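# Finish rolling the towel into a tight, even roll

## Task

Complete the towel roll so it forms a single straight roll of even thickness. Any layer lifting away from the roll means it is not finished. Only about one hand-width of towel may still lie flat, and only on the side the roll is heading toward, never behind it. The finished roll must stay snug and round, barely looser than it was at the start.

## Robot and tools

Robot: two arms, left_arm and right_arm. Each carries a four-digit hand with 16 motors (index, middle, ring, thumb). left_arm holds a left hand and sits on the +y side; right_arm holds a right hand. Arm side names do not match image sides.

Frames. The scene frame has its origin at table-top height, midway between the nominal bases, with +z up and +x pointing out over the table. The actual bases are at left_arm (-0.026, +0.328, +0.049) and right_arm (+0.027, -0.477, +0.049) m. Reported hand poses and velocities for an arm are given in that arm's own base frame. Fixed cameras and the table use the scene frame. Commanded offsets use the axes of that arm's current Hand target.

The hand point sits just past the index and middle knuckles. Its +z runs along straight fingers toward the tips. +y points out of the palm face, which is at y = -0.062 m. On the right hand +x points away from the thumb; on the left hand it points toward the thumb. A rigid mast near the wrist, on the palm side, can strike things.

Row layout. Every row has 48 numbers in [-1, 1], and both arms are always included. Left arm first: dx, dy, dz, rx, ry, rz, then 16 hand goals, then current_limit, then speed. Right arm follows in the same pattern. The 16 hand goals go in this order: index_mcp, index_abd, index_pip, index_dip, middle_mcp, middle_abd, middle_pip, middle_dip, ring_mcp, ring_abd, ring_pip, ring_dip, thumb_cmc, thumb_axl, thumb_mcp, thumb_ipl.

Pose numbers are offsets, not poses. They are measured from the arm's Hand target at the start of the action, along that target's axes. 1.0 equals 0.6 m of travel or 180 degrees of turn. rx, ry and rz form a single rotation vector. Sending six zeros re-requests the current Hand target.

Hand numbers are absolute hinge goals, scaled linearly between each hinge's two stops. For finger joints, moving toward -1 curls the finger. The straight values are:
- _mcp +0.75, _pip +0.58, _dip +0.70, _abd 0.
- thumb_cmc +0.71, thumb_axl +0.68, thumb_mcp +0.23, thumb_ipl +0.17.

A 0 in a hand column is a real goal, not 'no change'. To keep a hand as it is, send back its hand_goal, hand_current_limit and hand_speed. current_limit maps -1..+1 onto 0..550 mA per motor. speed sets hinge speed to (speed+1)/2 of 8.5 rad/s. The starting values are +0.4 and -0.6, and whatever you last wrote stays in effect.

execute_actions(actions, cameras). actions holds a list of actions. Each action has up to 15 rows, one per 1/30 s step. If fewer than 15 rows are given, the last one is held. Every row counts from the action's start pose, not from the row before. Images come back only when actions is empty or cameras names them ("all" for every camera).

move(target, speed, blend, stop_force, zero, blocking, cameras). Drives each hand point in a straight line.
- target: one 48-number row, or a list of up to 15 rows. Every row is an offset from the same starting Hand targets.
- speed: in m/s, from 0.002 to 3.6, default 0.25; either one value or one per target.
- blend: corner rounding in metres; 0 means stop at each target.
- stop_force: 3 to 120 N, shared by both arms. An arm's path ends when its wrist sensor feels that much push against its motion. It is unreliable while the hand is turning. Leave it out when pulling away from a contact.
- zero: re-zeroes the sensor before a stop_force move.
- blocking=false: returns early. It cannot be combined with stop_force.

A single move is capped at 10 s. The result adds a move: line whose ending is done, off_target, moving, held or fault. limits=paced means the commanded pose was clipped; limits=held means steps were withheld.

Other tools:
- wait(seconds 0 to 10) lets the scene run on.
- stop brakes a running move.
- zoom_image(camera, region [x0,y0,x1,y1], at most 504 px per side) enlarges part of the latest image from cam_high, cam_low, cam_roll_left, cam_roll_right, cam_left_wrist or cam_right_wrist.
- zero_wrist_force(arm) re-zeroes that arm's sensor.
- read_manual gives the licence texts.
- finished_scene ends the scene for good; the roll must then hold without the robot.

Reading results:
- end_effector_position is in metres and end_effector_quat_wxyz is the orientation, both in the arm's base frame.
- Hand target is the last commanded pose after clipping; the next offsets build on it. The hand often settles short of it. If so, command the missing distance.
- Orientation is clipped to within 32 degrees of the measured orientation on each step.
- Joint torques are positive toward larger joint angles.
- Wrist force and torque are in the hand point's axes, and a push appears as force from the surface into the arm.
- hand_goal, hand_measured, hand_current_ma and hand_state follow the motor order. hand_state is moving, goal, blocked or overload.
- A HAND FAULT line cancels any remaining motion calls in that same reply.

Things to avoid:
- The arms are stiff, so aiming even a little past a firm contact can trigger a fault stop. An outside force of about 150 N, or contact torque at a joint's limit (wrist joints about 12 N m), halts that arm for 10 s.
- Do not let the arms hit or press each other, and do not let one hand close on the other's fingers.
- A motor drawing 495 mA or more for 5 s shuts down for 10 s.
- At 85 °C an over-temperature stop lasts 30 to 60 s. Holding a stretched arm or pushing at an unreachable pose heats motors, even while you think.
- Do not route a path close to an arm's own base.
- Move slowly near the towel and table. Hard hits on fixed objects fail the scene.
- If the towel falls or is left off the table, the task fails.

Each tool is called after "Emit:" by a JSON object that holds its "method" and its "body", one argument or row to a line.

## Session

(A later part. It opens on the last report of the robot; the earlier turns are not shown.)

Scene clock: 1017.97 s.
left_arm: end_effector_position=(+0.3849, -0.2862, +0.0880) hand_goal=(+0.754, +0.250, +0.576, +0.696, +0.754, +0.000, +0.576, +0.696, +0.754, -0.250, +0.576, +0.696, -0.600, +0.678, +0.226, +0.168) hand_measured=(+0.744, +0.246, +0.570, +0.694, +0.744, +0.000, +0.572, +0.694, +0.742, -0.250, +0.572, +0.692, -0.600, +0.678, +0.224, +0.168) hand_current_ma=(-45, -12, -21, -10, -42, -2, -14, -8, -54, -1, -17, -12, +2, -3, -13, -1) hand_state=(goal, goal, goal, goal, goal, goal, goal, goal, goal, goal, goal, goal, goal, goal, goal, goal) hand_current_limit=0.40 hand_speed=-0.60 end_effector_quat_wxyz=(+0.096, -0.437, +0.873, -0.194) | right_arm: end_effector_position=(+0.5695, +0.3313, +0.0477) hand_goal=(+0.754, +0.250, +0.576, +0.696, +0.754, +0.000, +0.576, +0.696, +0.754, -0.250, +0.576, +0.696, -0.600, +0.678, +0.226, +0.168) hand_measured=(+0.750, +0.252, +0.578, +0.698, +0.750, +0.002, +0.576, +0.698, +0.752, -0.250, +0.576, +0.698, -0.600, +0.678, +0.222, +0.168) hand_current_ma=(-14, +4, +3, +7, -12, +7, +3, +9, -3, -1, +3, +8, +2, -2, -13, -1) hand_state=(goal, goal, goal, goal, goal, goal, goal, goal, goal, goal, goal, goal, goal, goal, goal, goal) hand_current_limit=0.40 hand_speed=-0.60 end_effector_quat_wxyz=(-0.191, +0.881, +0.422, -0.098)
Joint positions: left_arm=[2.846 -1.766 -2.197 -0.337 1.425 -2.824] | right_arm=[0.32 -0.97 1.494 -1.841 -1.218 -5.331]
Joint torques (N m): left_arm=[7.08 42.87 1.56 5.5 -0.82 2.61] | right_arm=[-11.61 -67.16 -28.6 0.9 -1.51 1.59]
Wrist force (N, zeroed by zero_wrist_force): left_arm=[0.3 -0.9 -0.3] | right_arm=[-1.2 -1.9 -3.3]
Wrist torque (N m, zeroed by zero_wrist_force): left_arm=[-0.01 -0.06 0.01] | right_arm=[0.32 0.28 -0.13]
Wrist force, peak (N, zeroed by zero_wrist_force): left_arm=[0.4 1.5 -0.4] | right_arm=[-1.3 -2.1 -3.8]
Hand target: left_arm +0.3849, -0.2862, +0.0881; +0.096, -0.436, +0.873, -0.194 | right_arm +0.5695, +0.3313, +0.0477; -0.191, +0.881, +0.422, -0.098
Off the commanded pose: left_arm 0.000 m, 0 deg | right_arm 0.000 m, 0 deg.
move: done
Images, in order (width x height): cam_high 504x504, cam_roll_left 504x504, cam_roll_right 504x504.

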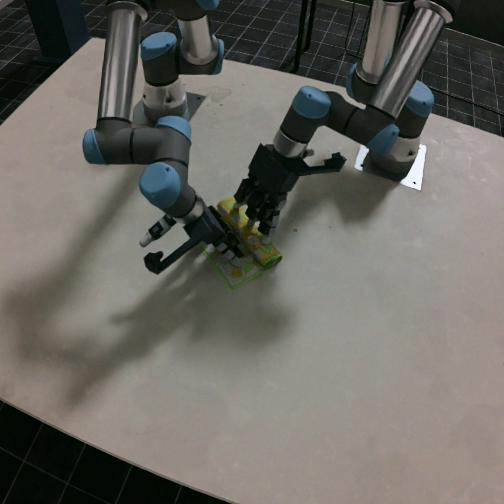

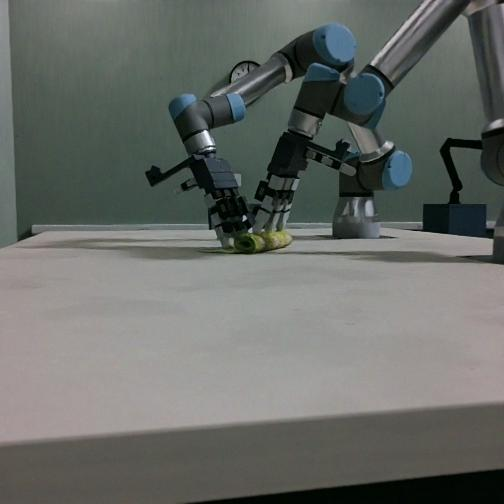

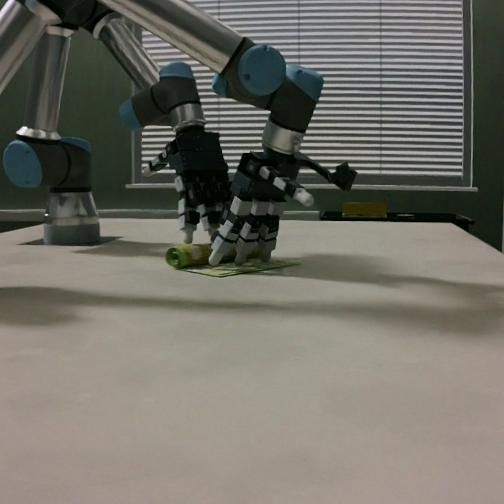

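Emit:
{"method": "move", "body": {
  "target": [
    [0,-0.0141,-0.0302,0,0,0,0.754,0.25,0.576,0.696,0.754,0,0.576,0.696,0.754,-0.25,0.576,0.696,-0.6,0.678,0.226,0.168,0.4,-0.6, 0,-0.0141,-0.0302,0,0,0,0.754,0.25,0.576,0.696,0.754,0,0.576,0.696,0.754,-0.25,0.576,0.696,-0.6,0.678,0.226,0.168,0.4,-0.6],
    [0,0.0418,-0.0563,0,0,0,0.754,0.25,0.576,0.696,0.754,0,0.576,0.696,0.754,-0.25,0.576,0.696,-0.6,0.678,0.226,0.168,0.4,-0.6, 0,0.0342,-0.0527,0,0,0,0.754,0.25,0.576,0.696,0.754,0,0.576,0.696,0.754,-0.25,0.576,0.696,-0.6,0.678,0.226,0.168,0.4,-0.6],
    [0,0.0858,0.0379,0,0,0,0.754,0.25,0.576,0.696,0.754,0,0.576,0.696,0.754,-0.25,0.576,0.696,-0.6,0.678,0.226,0.168,0.4,-0.6, 0,0.0483,-0.0225,0,0,0,0.754,0.25,0.576,0.696,0.754,0,0.576,0.696,0.754,-0.25,0.576,0.696,-0.6,0.678,0.226,0.168,0.4,-0.6]
  ],
  "speed": [0.08,0.1,0.06],
  "blend": [0.004,0.004,0],
  "cameras": ["cam_high","cam_roll_left","cam_roll_right"]
}}

Emit:
{"method": "zoom_image", "body": {
  "camera": "cam_roll_right",
  "region": [120, 190, 310, 290]
}}

Emit:
{"method": "zoom_image", "body": {
  "camera": "cam_roll_left",
  "region": [180, 180, 320, 270]
}}

Emit:
{"method": "zoom_image", "body": {
  "camera": "cam_high",
  "region": [180, 170, 320, 300]
}}

Scene clock: 1067.23 s.
left_arm: end_effector_position=(+0.3551, -0.2639, +0.0456) hand_goal=(+0.754, +0.250, +0.576, +0.696, +0.754, +0.000, +0.576, +0.696, +0.754, -0.250, +0.576, +0.696, -0.600, +0.678, +0.226, +0.168) hand_measured=(+0.746, +0.246, +0.572, +0.694, +0.746, +0.002, +0.570, +0.690, +0.744, -0.250, +0.572, +0.692, -0.600, +0.678, +0.224, +0.168) hand_current_ma=(-38, -12, -19, -10, -33, +4, -23, -25, -44, -1, -15, -12, +2, -3, -13, -1) hand_state=(goal, goal, goal, goal, goal, goal, goal, goal, goal, goal, goal, goal, goal, goal, goal, goal) hand_current_limit=0.40 hand_speed=-0.60 end_effector_quat_wxyz=(+0.096, -0.437, +0.873, -0.194) | right_arm: end_effector_position=(+0.5943, +0.3114, +0.0476) hand_goal=(+0.754, +0.250, +0.576, +0.696, +0.754, +0.000, +0.576, +0.696, +0.754, -0.250, +0.576, +0.696, -0.600, +0.678, +0.226, +0.168) hand_measured=(+0.750, +0.252, +0.578, +0.698, +0.750, +0.000, +0.576, +0.698, +0.752, -0.252, +0.576, +0.698, -0.600, +0.678, +0.222, +0.168) hand_current_ma=(-14, +4, +3, +7, -13, +2, +3, +9, -7, -6, +3, +8, +2, -2, -13, -1) hand_state=(goal, goal, goal, goal, goal, goal, goal, goal, goal, goal, goal, goal, goal, goal, goal, goal) hand_current_limit=0.40 hand_speed=-0.60 end_effector_quat_wxyz=(-0.191, +0.881, +0.422, -0.098)
Joint positions: left_arm=[2.877 -1.793 -2.334 -0.178 1.412 -2.795] | right_arm=[0.281 -0.944 1.446 -1.805 -1.228 -5.371]
Joint torques (N m): left_arm=[-8.09 29.71 27.83 2.42 1.89 -2.56] | right_arm=[-11.15 -47.25 -25.44 0.95 -0.39 -1.47]
Wrist force (N, zeroed by zero_wrist_force): left_arm=[0.2 -1.7 -11.8] | right_arm=[-0.5 -1.7 -0.9]
Wrist torque (N m, zeroed by zero_wrist_force): left_arm=[0.88 -0.26 -0.10] | right_arm=[0.07 0.14 -0.08]
Wrist force, peak (N, zeroed by zero_wrist_force): left_arm=[0.3 -2.2 -18.1] | right_arm=[-0.5 -4.7 1.7]
Hand target: left_arm +0.3552, -0.2640, +0.0457; +0.096, -0.436, +0.873, -0.194 | right_arm +0.5944, +0.3113, +0.0478; -0.191, +0.881, +0.422, -0.098
Off the commanded pose: left_arm 0.000 m, 0 deg | right_arm 0.000 m, 0 deg.
move: done
Images, in order (width x height): cam_high 504x504, cam_roll_left 504x504, cam_roll_right 504x504.

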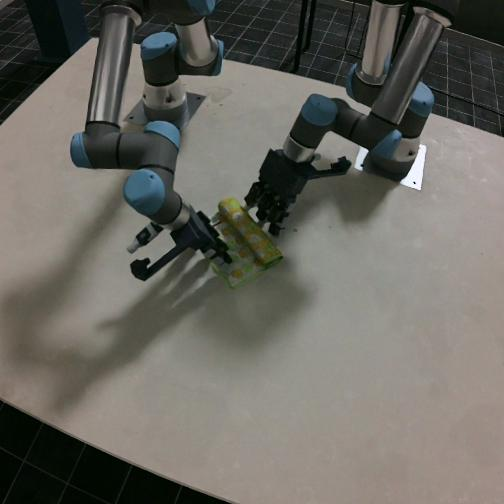

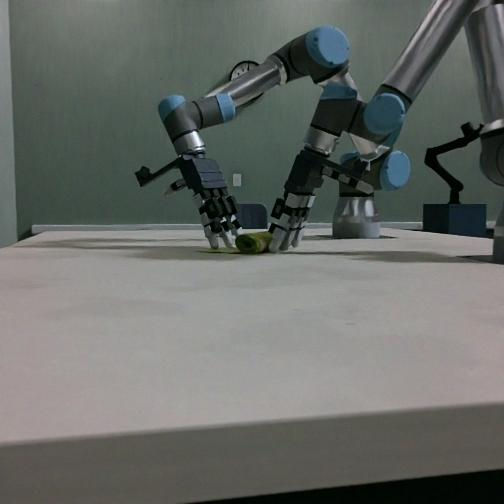

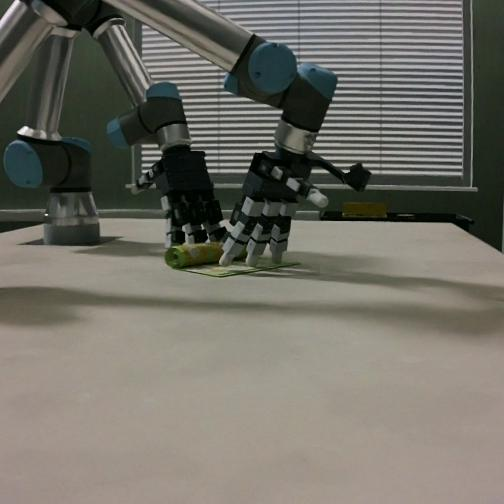

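Scaled by 2.653 from the camera's 504x504 image, which has a finer 720x720 frame.

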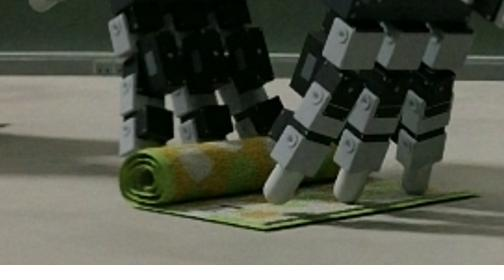

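Scaled by 3.600 from the camera's 504x504 image, which has a finer 720x720 frame.

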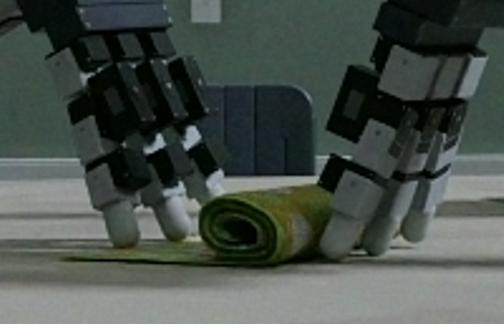

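Scaled by 3.600 from the camera's 504x504 image, which has a finer 720x720 frame.

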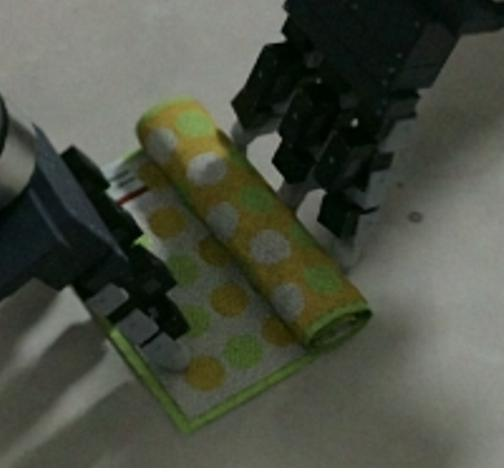

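Emit:
{"method": "move", "body": {
  "target": [
    [0,-0.0014,-0.003,0,0,0,0.754,0.25,0.576,0.696,0.754,0,0.576,0.696,0.754,-0.25,0.576,0.696,-0.6,0.678,0.226,0.168,0.4,-0.6, 0,0.0014,0.003,0,0,0,0.754,0.25,0.576,0.696,0.754,0,0.576,0.696,0.754,-0.25,0.576,0.696,-0.6,0.678,0.226,0.168,0.4,-0.6],
    [-0.001,-0.0283,0.0095,0,0,0,0.754,0.25,0.576,0.696,0.754,0,0.576,0.696,0.754,-0.25,0.576,0.696,-0.6,0.678,0.226,0.168,0.4,-0.6, 0,0.0014,0.003,0,0,0,0.754,0.25,0.576,0.696,0.754,0,0.576,0.696,0.754,-0.25,0.576,0.696,-0.6,0.678,0.226,0.168,0.4,-0.6],
    [-0.0017,-0.0552,-0.0037,0,0,0,0.754,0.25,0.576,0.696,0.754,0,0.576,0.696,0.754,-0.25,0.576,0.696,-0.6,0.678,0.226,0.168,0.4,-0.6, 0,0.0014,0.003,0,0,0,0.754,0.25,0.576,0.696,0.754,0,0.576,0.696,0.754,-0.25,0.576,0.696,-0.6,0.678,0.226,0.168,0.4,-0.6],
    [-0.0027,-0.0896,-0.0127,0,0,0,0.754,0.25,0.576,0.696,0.754,0,0.576,0.696,0.754,-0.25,0.576,0.696,-0.6,0.678,0.226,0.168,0.4,-0.6, 0,0.0014,0.003,0,0,0,0.754,0.25,0.576,0.696,0.754,0,0.576,0.696,0.754,-0.25,0.576,0.696,-0.6,0.678,0.226,0.168,0.4,-0.6]
  ],
  "speed": 0.05,
  "blend": 0.002,
  "cameras": ["cam_high","cam_roll_left","cam_roll_right"]
}}

Emit:
{"method": "zoom_image", "body": {
  "camera": "cam_roll_right",
  "region": [120, 190, 310, 290]
}}

Emit:
{"method": "zoom_image", "body": {
  "camera": "cam_roll_left",
  "region": [180, 180, 320, 270]
}}

Emit:
{"method": "zoom_image", "body": {
  "camera": "cam_high",
  "region": [180, 170, 320, 300]
}}

Scene clock: 1089.93 s.
left_arm: end_effector_position=(+0.3927, -0.2901, +0.0754) hand_goal=(+0.754, +0.250, +0.576, +0.696, +0.754, +0.000, +0.576, +0.696, +0.754, -0.250, +0.576, +0.696, -0.600, +0.678, +0.226, +0.168) hand_measured=(+0.746, +0.248, +0.572, +0.694, +0.746, +0.002, +0.572, +0.694, +0.744, -0.250, +0.572, +0.692, -0.600, +0.678, +0.224, +0.168) hand_current_ma=(-37, -6, -19, -10, -34, +3, -20, -12, -44, +1, -15, -12, +2, -3, -13, -1) hand_state=(goal, goal, goal, goal, goal, goal, goal, goal, goal, goal, goal, goal, goal, goal, goal, goal) hand_current_limit=0.40 hand_speed=-0.60 end_effector_quat_wxyz=(+0.096, -0.437, +0.873, -0.194) | right_arm: end_effector_position=(+0.5944, +0.3113, +0.0458) hand_goal=(+0.754, +0.250, +0.576, +0.696, +0.754, +0.000, +0.576, +0.696, +0.754, -0.250, +0.576, +0.696, -0.600, +0.678, +0.226, +0.168) hand_measured=(+0.750, +0.252, +0.578, +0.698, +0.756, +0.002, +0.578, +0.698, +0.760, -0.254, +0.578, +0.698, -0.600, +0.678, +0.222, +0.168) hand_current_ma=(-14, +4, +3, +7, +4, +5, +4, +9, +18, -11, +9, +8, +2, -2, -13, -1) hand_state=(goal, goal, goal, goal, goal, goal, goal, goal, goal, goal, goal, goal, goal, goal, goal, goal) hand_current_limit=0.40 hand_speed=-0.60 end_effector_quat_wxyz=(-0.191, +0.881, +0.422, -0.098)
Joint positions: left_arm=[2.843 -1.811 -2.186 -0.303 1.426 -2.827] | right_arm=[0.281 -0.942 1.448 -1.809 -1.228 -5.371]
Joint torques (N m): left_arm=[6.75 9.77 0.6 5.63 -0.06 1.82] | right_arm=[-9.33 -15.3 -8.82 1.15 -1.62 -1.97]
Wrist force (N, zeroed by zero_wrist_force): left_arm=[0.0 -1.0 -0.2] | right_arm=[-1.5 -2.8 -7.5]
Wrist torque (N m, zeroed by zero_wrist_force): left_arm=[-0.05 0.00 0.00] | right_arm=[0.63 0.47 -0.21]
Wrist force, peak (N, zeroed by zero_wrist_force): left_arm=[0.2 -1.3 -11.8] | right_arm=[-1.5 -3.0 -7.9]
Hand target: left_arm +0.3926, -0.2900, +0.0753; +0.096, -0.436, +0.873, -0.194 | right_arm +0.5944, +0.3113, +0.0458; -0.191, +0.881, +0.422, -0.098
Off the commanded pose: left_arm 0.000 m, 0 deg | right_arm 0.000 m, 0 deg.
move: done; blend cut to 0.001 m at target 1
Images, in order (width x height): cam_high 504x504, cam_roll_left 504x504, cam_roll_right 504x504.

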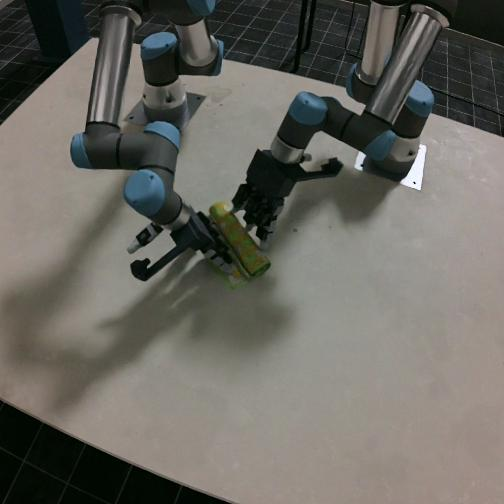

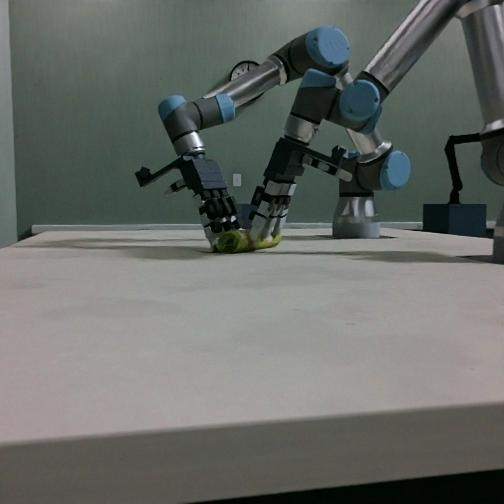

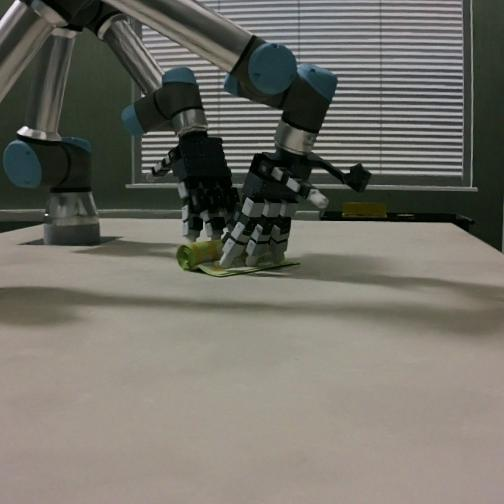

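Scaled by 2.653 from the camera's 504x504 image, which has a finer 720x720 frame.

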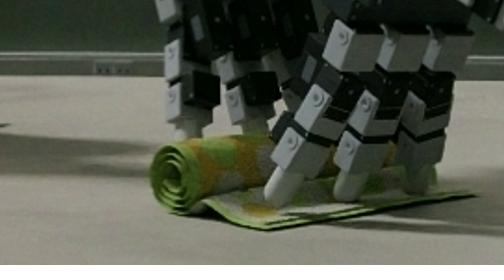

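Scaled by 3.600 from the camera's 504x504 image, which has a finer 720x720 frame.

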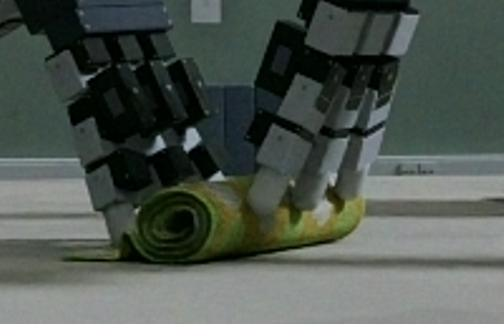

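Scaled by 3.600 from the camera's 504x504 image, which has a finer 720x720 frame.

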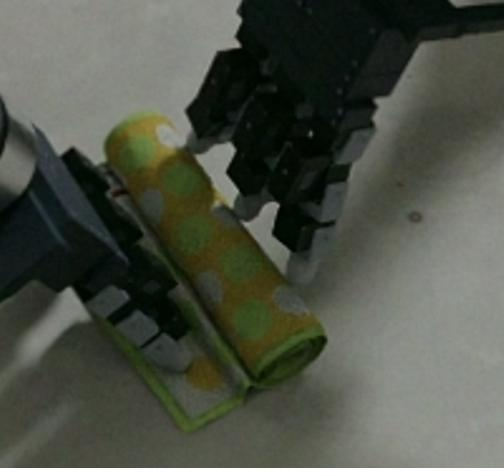

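Emit:
{"method": "move", "body": {
  "target": [0,0,0,0,0,0,0.754,0.25,0.576,0.696,0.754,0,0.576,0.696,0.754,-0.25,0.576,0.696,-0.6,0.678,0.226,0.168,0.4,-0.6, 0,0.0151,-0.007,0,0,0,0.754,0.25,0.576,0.696,0.754,0,0.576,0.696,0.754,-0.25,0.576,0.696,-0.6,0.678,0.226,0.168,0.4,-0.6],
  "speed": 0.03,
  "cameras": ["cam_high","cam_roll_left","cam_roll_right"]
}}

Emit:
{"method": "zoom_image", "body": {
  "camera": "cam_roll_right",
  "region": [140, 200, 310, 290]
}}

Emit:
{"method": "zoom_image", "body": {
  "camera": "cam_roll_left",
  "region": [180, 200, 300, 270]
}}

Emit:
{"method": "zoom_image", "body": {
  "camera": "cam_high",
  "region": [180, 190, 300, 300]
}}

Scene clock: 1103.30 s.
left_arm: end_effector_position=(+0.3926, -0.2900, +0.0753) hand_goal=(+0.754, +0.250, +0.576, +0.696, +0.754, +0.000, +0.576, +0.696, +0.754, -0.250, +0.576, +0.696, -0.600, +0.678, +0.226, +0.168) hand_measured=(+0.746, +0.248, +0.572, +0.694, +0.746, +0.002, +0.572, +0.694, +0.744, -0.250, +0.572, +0.692, -0.600, +0.678, +0.224, +0.168) hand_current_ma=(-37, -6, -19, -10, -34, +3, -20, -12, -44, +1, -15, -12, +2, -3, -13, -1) hand_state=(goal, goal, goal, goal, goal, goal, goal, goal, goal, goal, goal, goal, goal, goal, goal, goal) hand_current_limit=0.40 hand_speed=-0.60 end_effector_quat_wxyz=(+0.096, -0.436, +0.873, -0.194) | right_arm: end_effector_position=(+0.6024, +0.3049, +0.0459) hand_goal=(+0.754, +0.250, +0.576, +0.696, +0.754, +0.000, +0.576, +0.696, +0.754, -0.250, +0.576, +0.696, -0.600, +0.678, +0.226, +0.168) hand_measured=(+0.750, +0.252, +0.578, +0.698, +0.764, +0.002, +0.582, +0.700, +0.770, -0.252, +0.586, +0.702, -0.600, +0.678, +0.222, +0.168) hand_current_ma=(-14, +4, +3, +7, +41, +8, +23, +12, +62, -5, +36, +19, +2, -2, -13, -1) hand_state=(goal, goal, goal, goal, goal, goal, goal, goal, goal, goal, goal, goal, goal, goal, goal, goal) hand_current_limit=0.40 hand_speed=-0.60 end_effector_quat_wxyz=(-0.191, +0.881, +0.422, -0.098)
Joint positions: left_arm=[2.843 -1.811 -2.186 -0.303 1.426 -2.826] | right_arm=[0.269 -0.933 1.432 -1.797 -1.231 -5.384]
Joint torques (N m): left_arm=[7.48 9.09 0.29 2.1 -1.7 2.61] | right_arm=[8.53 -35.6 -8.89 -2.41 -0.66 1.54]
Wrist force (N, zeroed by zero_wrist_force): left_arm=[0.1 -0.5 -0.2] | right_arm=[-1.0 -2.9 -0.7]
Wrist torque (N m, zeroed by zero_wrist_force): left_arm=[0.02 -0.01 0.00] | right_arm=[0.13 0.19 -0.18]
Wrist force, peak (N, zeroed by zero_wrist_force): left_arm=[0.2 -0.8 -0.7] | right_arm=[-1.5 -3.3 -9.4]
Hand target: left_arm +0.3926, -0.2900, +0.0753; +0.096, -0.436, +0.873, -0.194 | right_arm +0.6022, +0.3051, +0.0459; -0.191, +0.881, +0.422, -0.098
Off the commanded pose: left_arm 0.000 m, 0 deg | right_arm 0.000 m, 0 deg.
move: done
Images, in order (width x height): cam_high 504x504, cam_roll_left 504x504, cam_roll_right 504x504.

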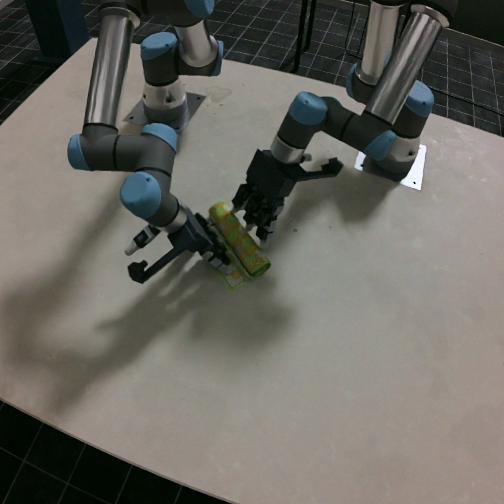

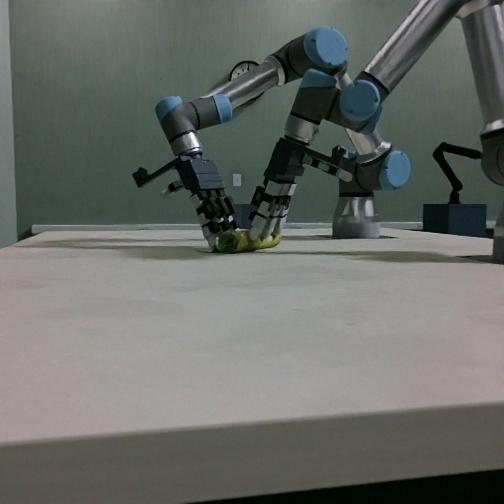

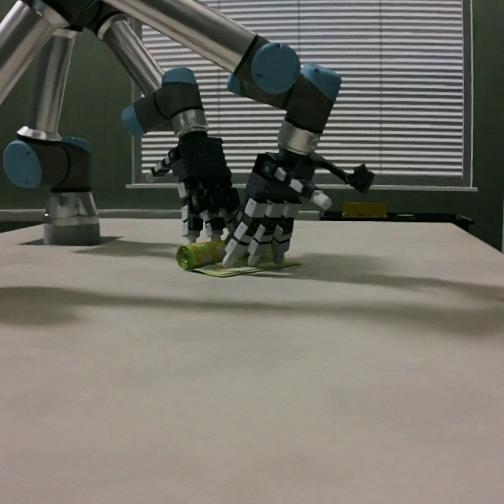

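Scaled by 2.965 from the camera's 504x504 image, which has a finer 720x720 frame.

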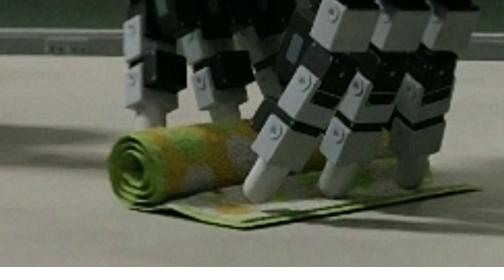

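Scaled by 4.200 from the camera's 504x504 image, which has a finer 720x720 frame.

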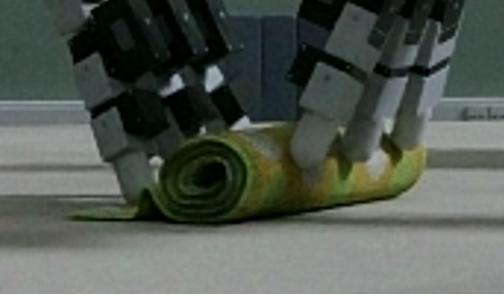

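Scaled by 4.200 from the camera's 504x504 image, which has a finer 720x720 frame.

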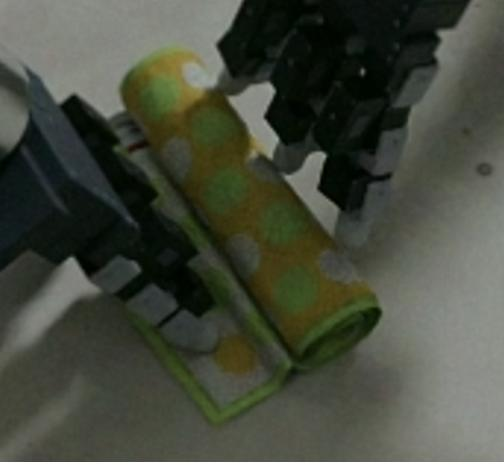

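Emit:
{"method": "move", "body": {
  "target": [0,0,0,0,0,0,0.754,0.25,0.576,0.696,0.754,0,0.576,0.696,0.754,-0.25,0.576,0.696,-0.6,0.678,0.226,0.168,0.4,-0.6, 0,-0.0352,-0.0755,0,0,0,0.754,0.25,0.576,0.696,0.754,0,0.576,0.696,0.754,-0.25,0.576,0.696,-0.6,0.678,0.226,0.168,0.4,-0.6],
  "speed": 0.08,
  "cameras": ["cam_high","cam_roll_left","cam_roll_right","cam_low"]
}}

Emit:
{"method": "zoom_image", "body": {
  "camera": "cam_roll_right",
  "region": [140, 200, 310, 290]
}}

Emit:
{"method": "zoom_image", "body": {
  "camera": "cam_roll_left",
  "region": [180, 200, 300, 270]
}}

Emit:
{"method": "zoom_image", "body": {
  "camera": "cam_high",
  "region": [180, 190, 300, 300]
}}

Emit:
{"method": "zoom_image", "body": {
  "camera": "cam_low",
  "region": [260, 210, 420, 310]
}}

Scene clock: 1115.10 s.
left_arm: end_effector_position=(+0.3926, -0.2900, +0.0753) hand_goal=(+0.754, +0.250, +0.576, +0.696, +0.754, +0.000, +0.576, +0.696, +0.754, -0.250, +0.576, +0.696, -0.600, +0.678, +0.226, +0.168) hand_measured=(+0.746, +0.248, +0.572, +0.694, +0.746, +0.002, +0.572, +0.694, +0.744, -0.250, +0.572, +0.692, -0.600, +0.678, +0.224, +0.168) hand_current_ma=(-37, -6, -19, -10, -34, +3, -20, -12, -44, +1, -15, -12, +2, -3, -13, -1) hand_state=(goal, goal, goal, goal, goal, goal, goal, goal, goal, goal, goal, goal, goal, goal, goal, goal) hand_current_limit=0.40 hand_speed=-0.60 end_effector_quat_wxyz=(+0.096, -0.436, +0.873, -0.194) | right_arm: end_effector_position=(+0.6025, +0.3057, +0.0962) hand_goal=(+0.754, +0.250, +0.576, +0.696, +0.754, +0.000, +0.576, +0.696, +0.754, -0.250, +0.576, +0.696, -0.600, +0.678, +0.226, +0.168) hand_measured=(+0.750, +0.252, +0.578, +0.698, +0.750, +0.002, +0.578, +0.698, +0.752, -0.252, +0.578, +0.698, -0.600, +0.678, +0.222, +0.168) hand_current_ma=(-14, +4, +3, +7, -11, +3, +4, +9, -10, -5, +4, +9, +2, -2, -13, -1) hand_state=(goal, goal, goal, goal, goal, goal, goal, goal, goal, goal, goal, goal, goal, goal, goal, goal) hand_current_limit=0.40 hand_speed=-0.60 end_effector_quat_wxyz=(-0.191, +0.881, +0.422, -0.097)
Joint positions: left_arm=[2.843 -1.811 -2.186 -0.303 1.426 -2.826] | right_arm=[0.27 -0.984 1.376 -1.691 -1.231 -5.382]
Joint torques (N m): left_arm=[7.04 9.49 0.91 1.1 -1.65 2.73] | right_arm=[9.67 -18.46 -5.87 -4.19 1.57 0.4]
Wrist force (N, zeroed by zero_wrist_force): left_arm=[0.2 -0.5 -0.4] | right_arm=[-0.5 -0.8 0.9]
Wrist torque (N m, zeroed by zero_wrist_force): left_arm=[0.04 -0.02 0.00] | right_arm=[-0.03 0.06 -0.02]
Wrist force, peak (N, zeroed by zero_wrist_force): left_arm=[0.4 -1.0 -0.6] | right_arm=[-0.8 -3.3 -0.5]
Hand target: left_arm +0.3926, -0.2900, +0.0753; +0.096, -0.436, +0.873, -0.194 | right_arm +0.6024, +0.3056, +0.0958; -0.191, +0.881, +0.422, -0.098
Off the commanded pose: left_arm 0.000 m, 0 deg | right_arm 0.000 m, 0 deg.
move: done
Images, in order (width x height): cam_high 504x504, cam_low 504x504, cam_roll_left 504x504, cam_roll_right 504x504.

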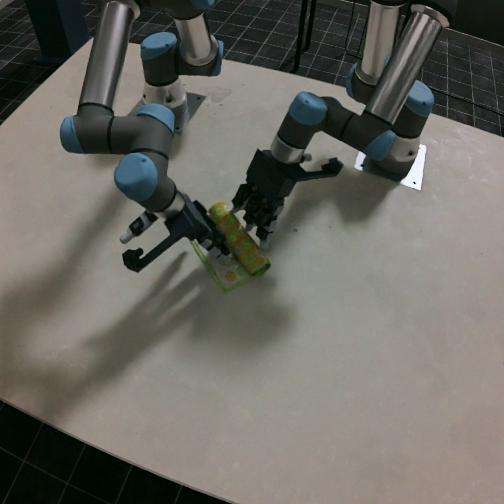

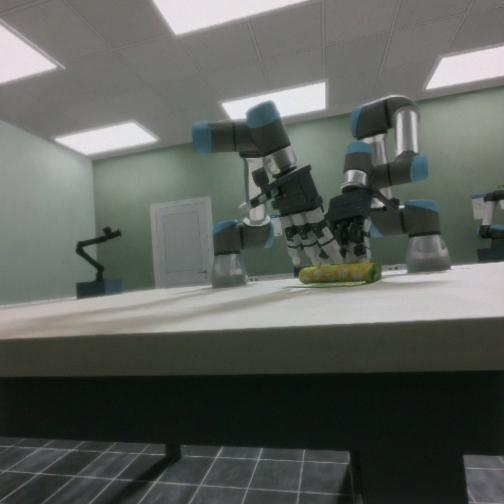

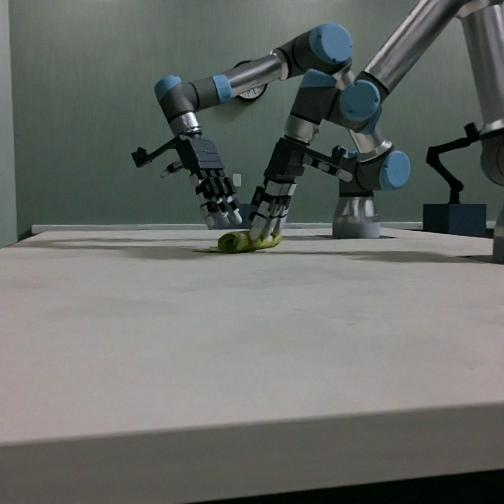

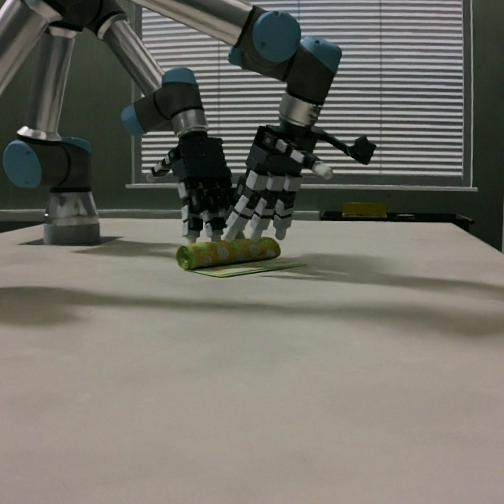

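Scaled by 2.965 from the camera's 504x504 image, which has a finer 720x720 frame.

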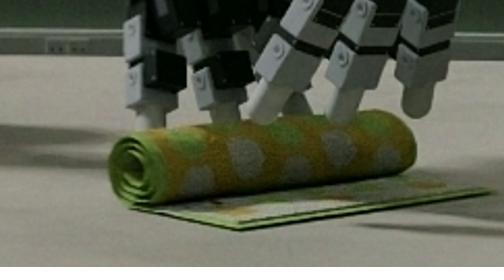

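Scaled by 4.200 from the camera's 504x504 image, which has a finer 720x720 frame.

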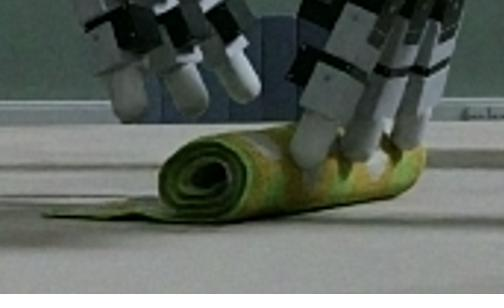

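Scaled by 4.200 from the camera's 504x504 image, which has a finer 720x720 frame.

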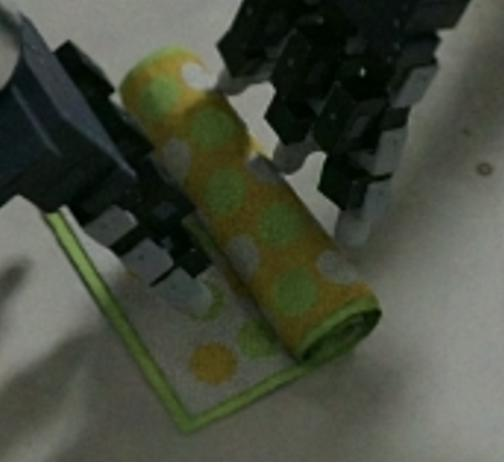

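Scaled by 3.150 from the camera's 504x504 image, which has a finer 720x720 frame.

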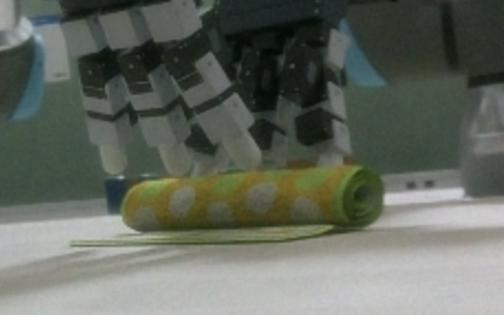

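Emit:
{"method": "move", "body": {
  "target": [
    [0,0,0,0,0,0,0.754,0.25,0.576,0.696,0.754,0,0.576,0.696,0.754,-0.25,0.576,0.696,-0.6,0.678,0.226,0.168,0.4,-0.6, 0,0.0307,0.0501,0,0,0,0.754,0.25,0.576,0.696,0.754,0,0.576,0.696,0.754,-0.25,0.576,0.696,-0.6,0.678,0.226,0.168,0.4,-0.6],
    [0,0,0,0,0,0,0.754,0.25,0.576,0.696,0.754,0,0.576,0.696,0.754,-0.25,0.576,0.696,-0.6,0.678,0.226,0.168,0.4,-0.6, 0,0.0409,0.0721,0,0,0,0.754,0.25,0.576,0.696,0.754,0,0.576,0.696,0.754,-0.25,0.576,0.696,-0.6,0.678,0.226,0.168,0.4,-0.6],
    [-0.0013,-0.041,-0.0022,0,0,0,0.754,0.25,0.576,0.696,0.754,0,0.576,0.696,0.754,-0.25,0.576,0.696,-0.6,0.678,0.226,0.168,0.4,-0.6, 0,0.0409,0.0721,0,0,0,0.754,0.25,0.576,0.696,0.754,0,0.576,0.696,0.754,-0.25,0.576,0.696,-0.6,0.678,0.226,0.168,0.4,-0.6],
    [-0.0026,-0.0816,0.0035,0,0,0,0.754,0.25,0.576,0.696,0.754,0,0.576,0.696,0.754,-0.25,0.576,0.696,-0.6,0.678,0.226,0.168,0.4,-0.6, 0,0.0409,0.0721,0,0,0,0.754,0.25,0.576,0.696,0.754,0,0.576,0.696,0.754,-0.25,0.576,0.696,-0.6,0.678,0.226,0.168,0.4,-0.6]
  ],
  "speed": [0.08,0.03,0.05,0.05],
  "blend": [0.002,0,0.002,0],
  "cameras": ["cam_high","cam_roll_left","cam_roll_right","cam_low"]
}}

Emit:
{"method": "zoom_image", "body": {
  "camera": "cam_roll_right",
  "region": [140, 200, 310, 290]
}}

Emit:
{"method": "zoom_image", "body": {
  "camera": "cam_roll_left",
  "region": [180, 200, 300, 270]
}}

Emit:
{"method": "zoom_image", "body": {
  "camera": "cam_high",
  "region": [180, 190, 300, 300]
}}

Emit:
{"method": "zoom_image", "body": {
  "camera": "cam_low",
  "region": [260, 210, 420, 310]
}}

Scene clock: 1146.90 s.
left_arm: end_effector_position=(+0.4297, -0.3160, +0.0940) hand_goal=(+0.754, +0.250, +0.576, +0.696, +0.754, +0.000, +0.576, +0.696, +0.754, -0.250, +0.576, +0.696, -0.600, +0.678, +0.226, +0.168) hand_measured=(+0.746, +0.248, +0.572, +0.694, +0.746, +0.002, +0.572, +0.694, +0.744, -0.250, +0.572, +0.694, -0.600, +0.678, +0.224, +0.168) hand_current_ma=(-37, -6, -19, -10, -34, +3, -20, -12, -44, +1, -14, -11, +2, -3, -13, -1) hand_state=(goal, goal, goal, goal, goal, goal, goal, goal, goal, goal, goal, goal, goal, goal, goal, goal) hand_current_limit=0.40 hand_speed=-0.60 end_effector_quat_wxyz=(+0.096, -0.437, +0.873, -0.194) | right_arm: end_effector_position=(+0.6053, +0.3026, +0.0463) hand_goal=(+0.754, +0.250, +0.576, +0.696, +0.754, +0.000, +0.576, +0.696, +0.754, -0.250, +0.576, +0.696, -0.600, +0.678, +0.226, +0.168) hand_measured=(+0.750, +0.252, +0.578, +0.698, +0.754, +0.002, +0.578, +0.698, +0.756, -0.254, +0.578, +0.698, -0.600, +0.678, +0.222, +0.168) hand_current_ma=(-14, +4, +3, +7, -2, +4, +4, +9, +7, -9, +5, +9, +2, -2, -13, -1) hand_state=(goal, goal, goal, goal, goal, goal, goal, goal, goal, goal, goal, goal, goal, goal, goal, goal) hand_current_limit=0.40 hand_speed=-0.60 end_effector_quat_wxyz=(-0.191, +0.881, +0.422, -0.098)
Joint positions: left_arm=[2.815 -1.864 -2.043 -0.39 1.437 -2.853] | right_arm=[0.265 -0.93 1.425 -1.792 -1.232 -5.388]
Joint torques (N m): left_arm=[6.74 48.27 -0.34 5.5 -0.09 2.05] | right_arm=[-13.98 -67.72 -28.3 1.07 -1.61 -1.81]
Wrist force (N, zeroed by zero_wrist_force): left_arm=[0.2 -0.3 -0.6] | right_arm=[-1.2 -2.0 -5.3]
Wrist torque (N m, zeroed by zero_wrist_force): left_arm=[0.13 -0.05 0.03] | right_arm=[0.45 0.39 -0.16]
Wrist force, peak (N, zeroed by zero_wrist_force): left_arm=[0.2 -1.2 -0.9] | right_arm=[-1.4 -2.5 -5.4]
Hand target: left_arm +0.4298, -0.3159, +0.0941; +0.096, -0.436, +0.873, -0.194 | right_arm +0.6053, +0.3026, +0.0463; -0.191, +0.881, +0.422, -0.098
Off the commanded pose: left_arm 0.000 m, 0 deg | right_arm 0.000 m, 0 deg.
move: done
Images, in order (width x height): cam_high 504x504, cam_low 504x504, cam_roll_left 504x504, cam_roll_right 504x504.

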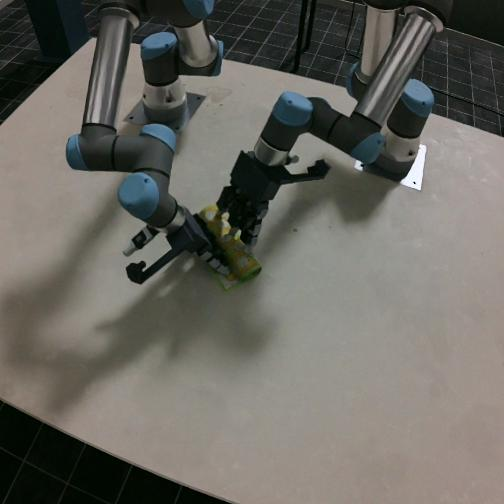

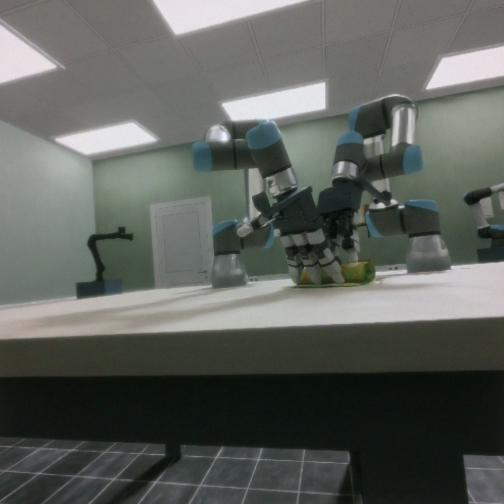

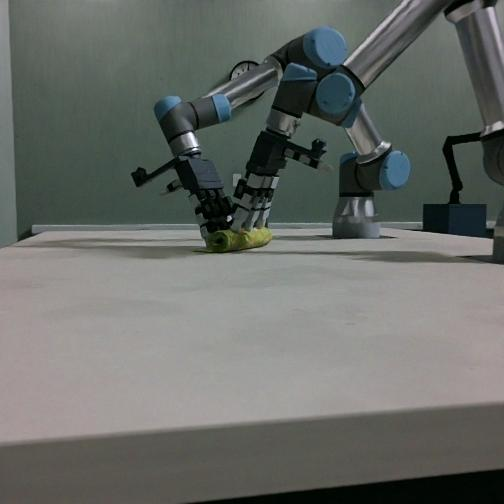

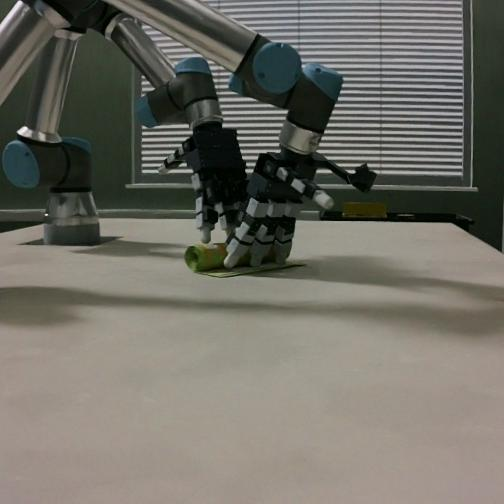

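Scaled by 2.965 from the camera's 504x504 image, which has a finer 720x720 frame.

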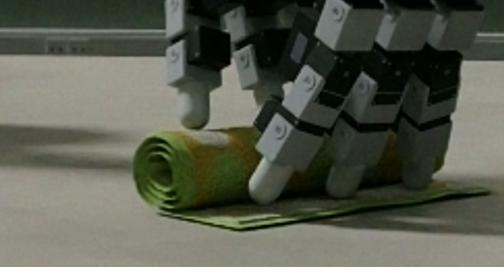

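Scaled by 4.200 from the camera's 504x504 image, which has a finer 720x720 frame.

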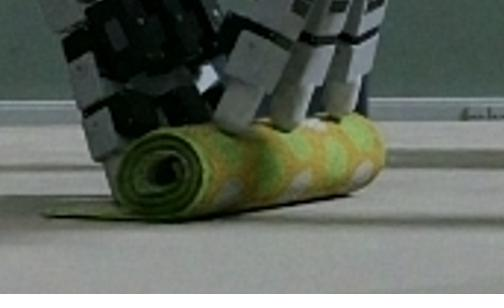

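Scaled by 4.200 from the camera's 504x504 image, which has a finer 720x720 frame.

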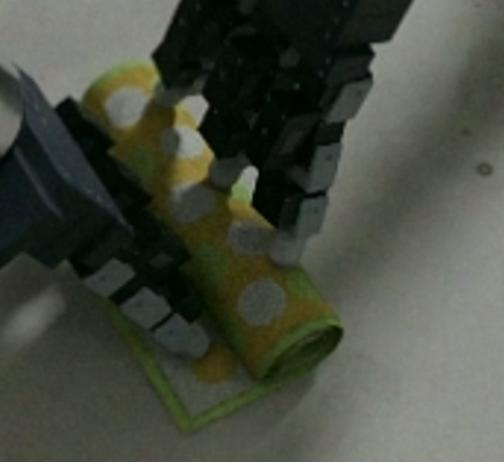

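Scaled by 3.150 from the camera's 504x504 image, which has a finer 720x720 frame.

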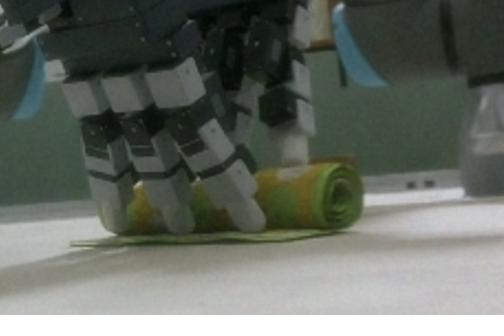

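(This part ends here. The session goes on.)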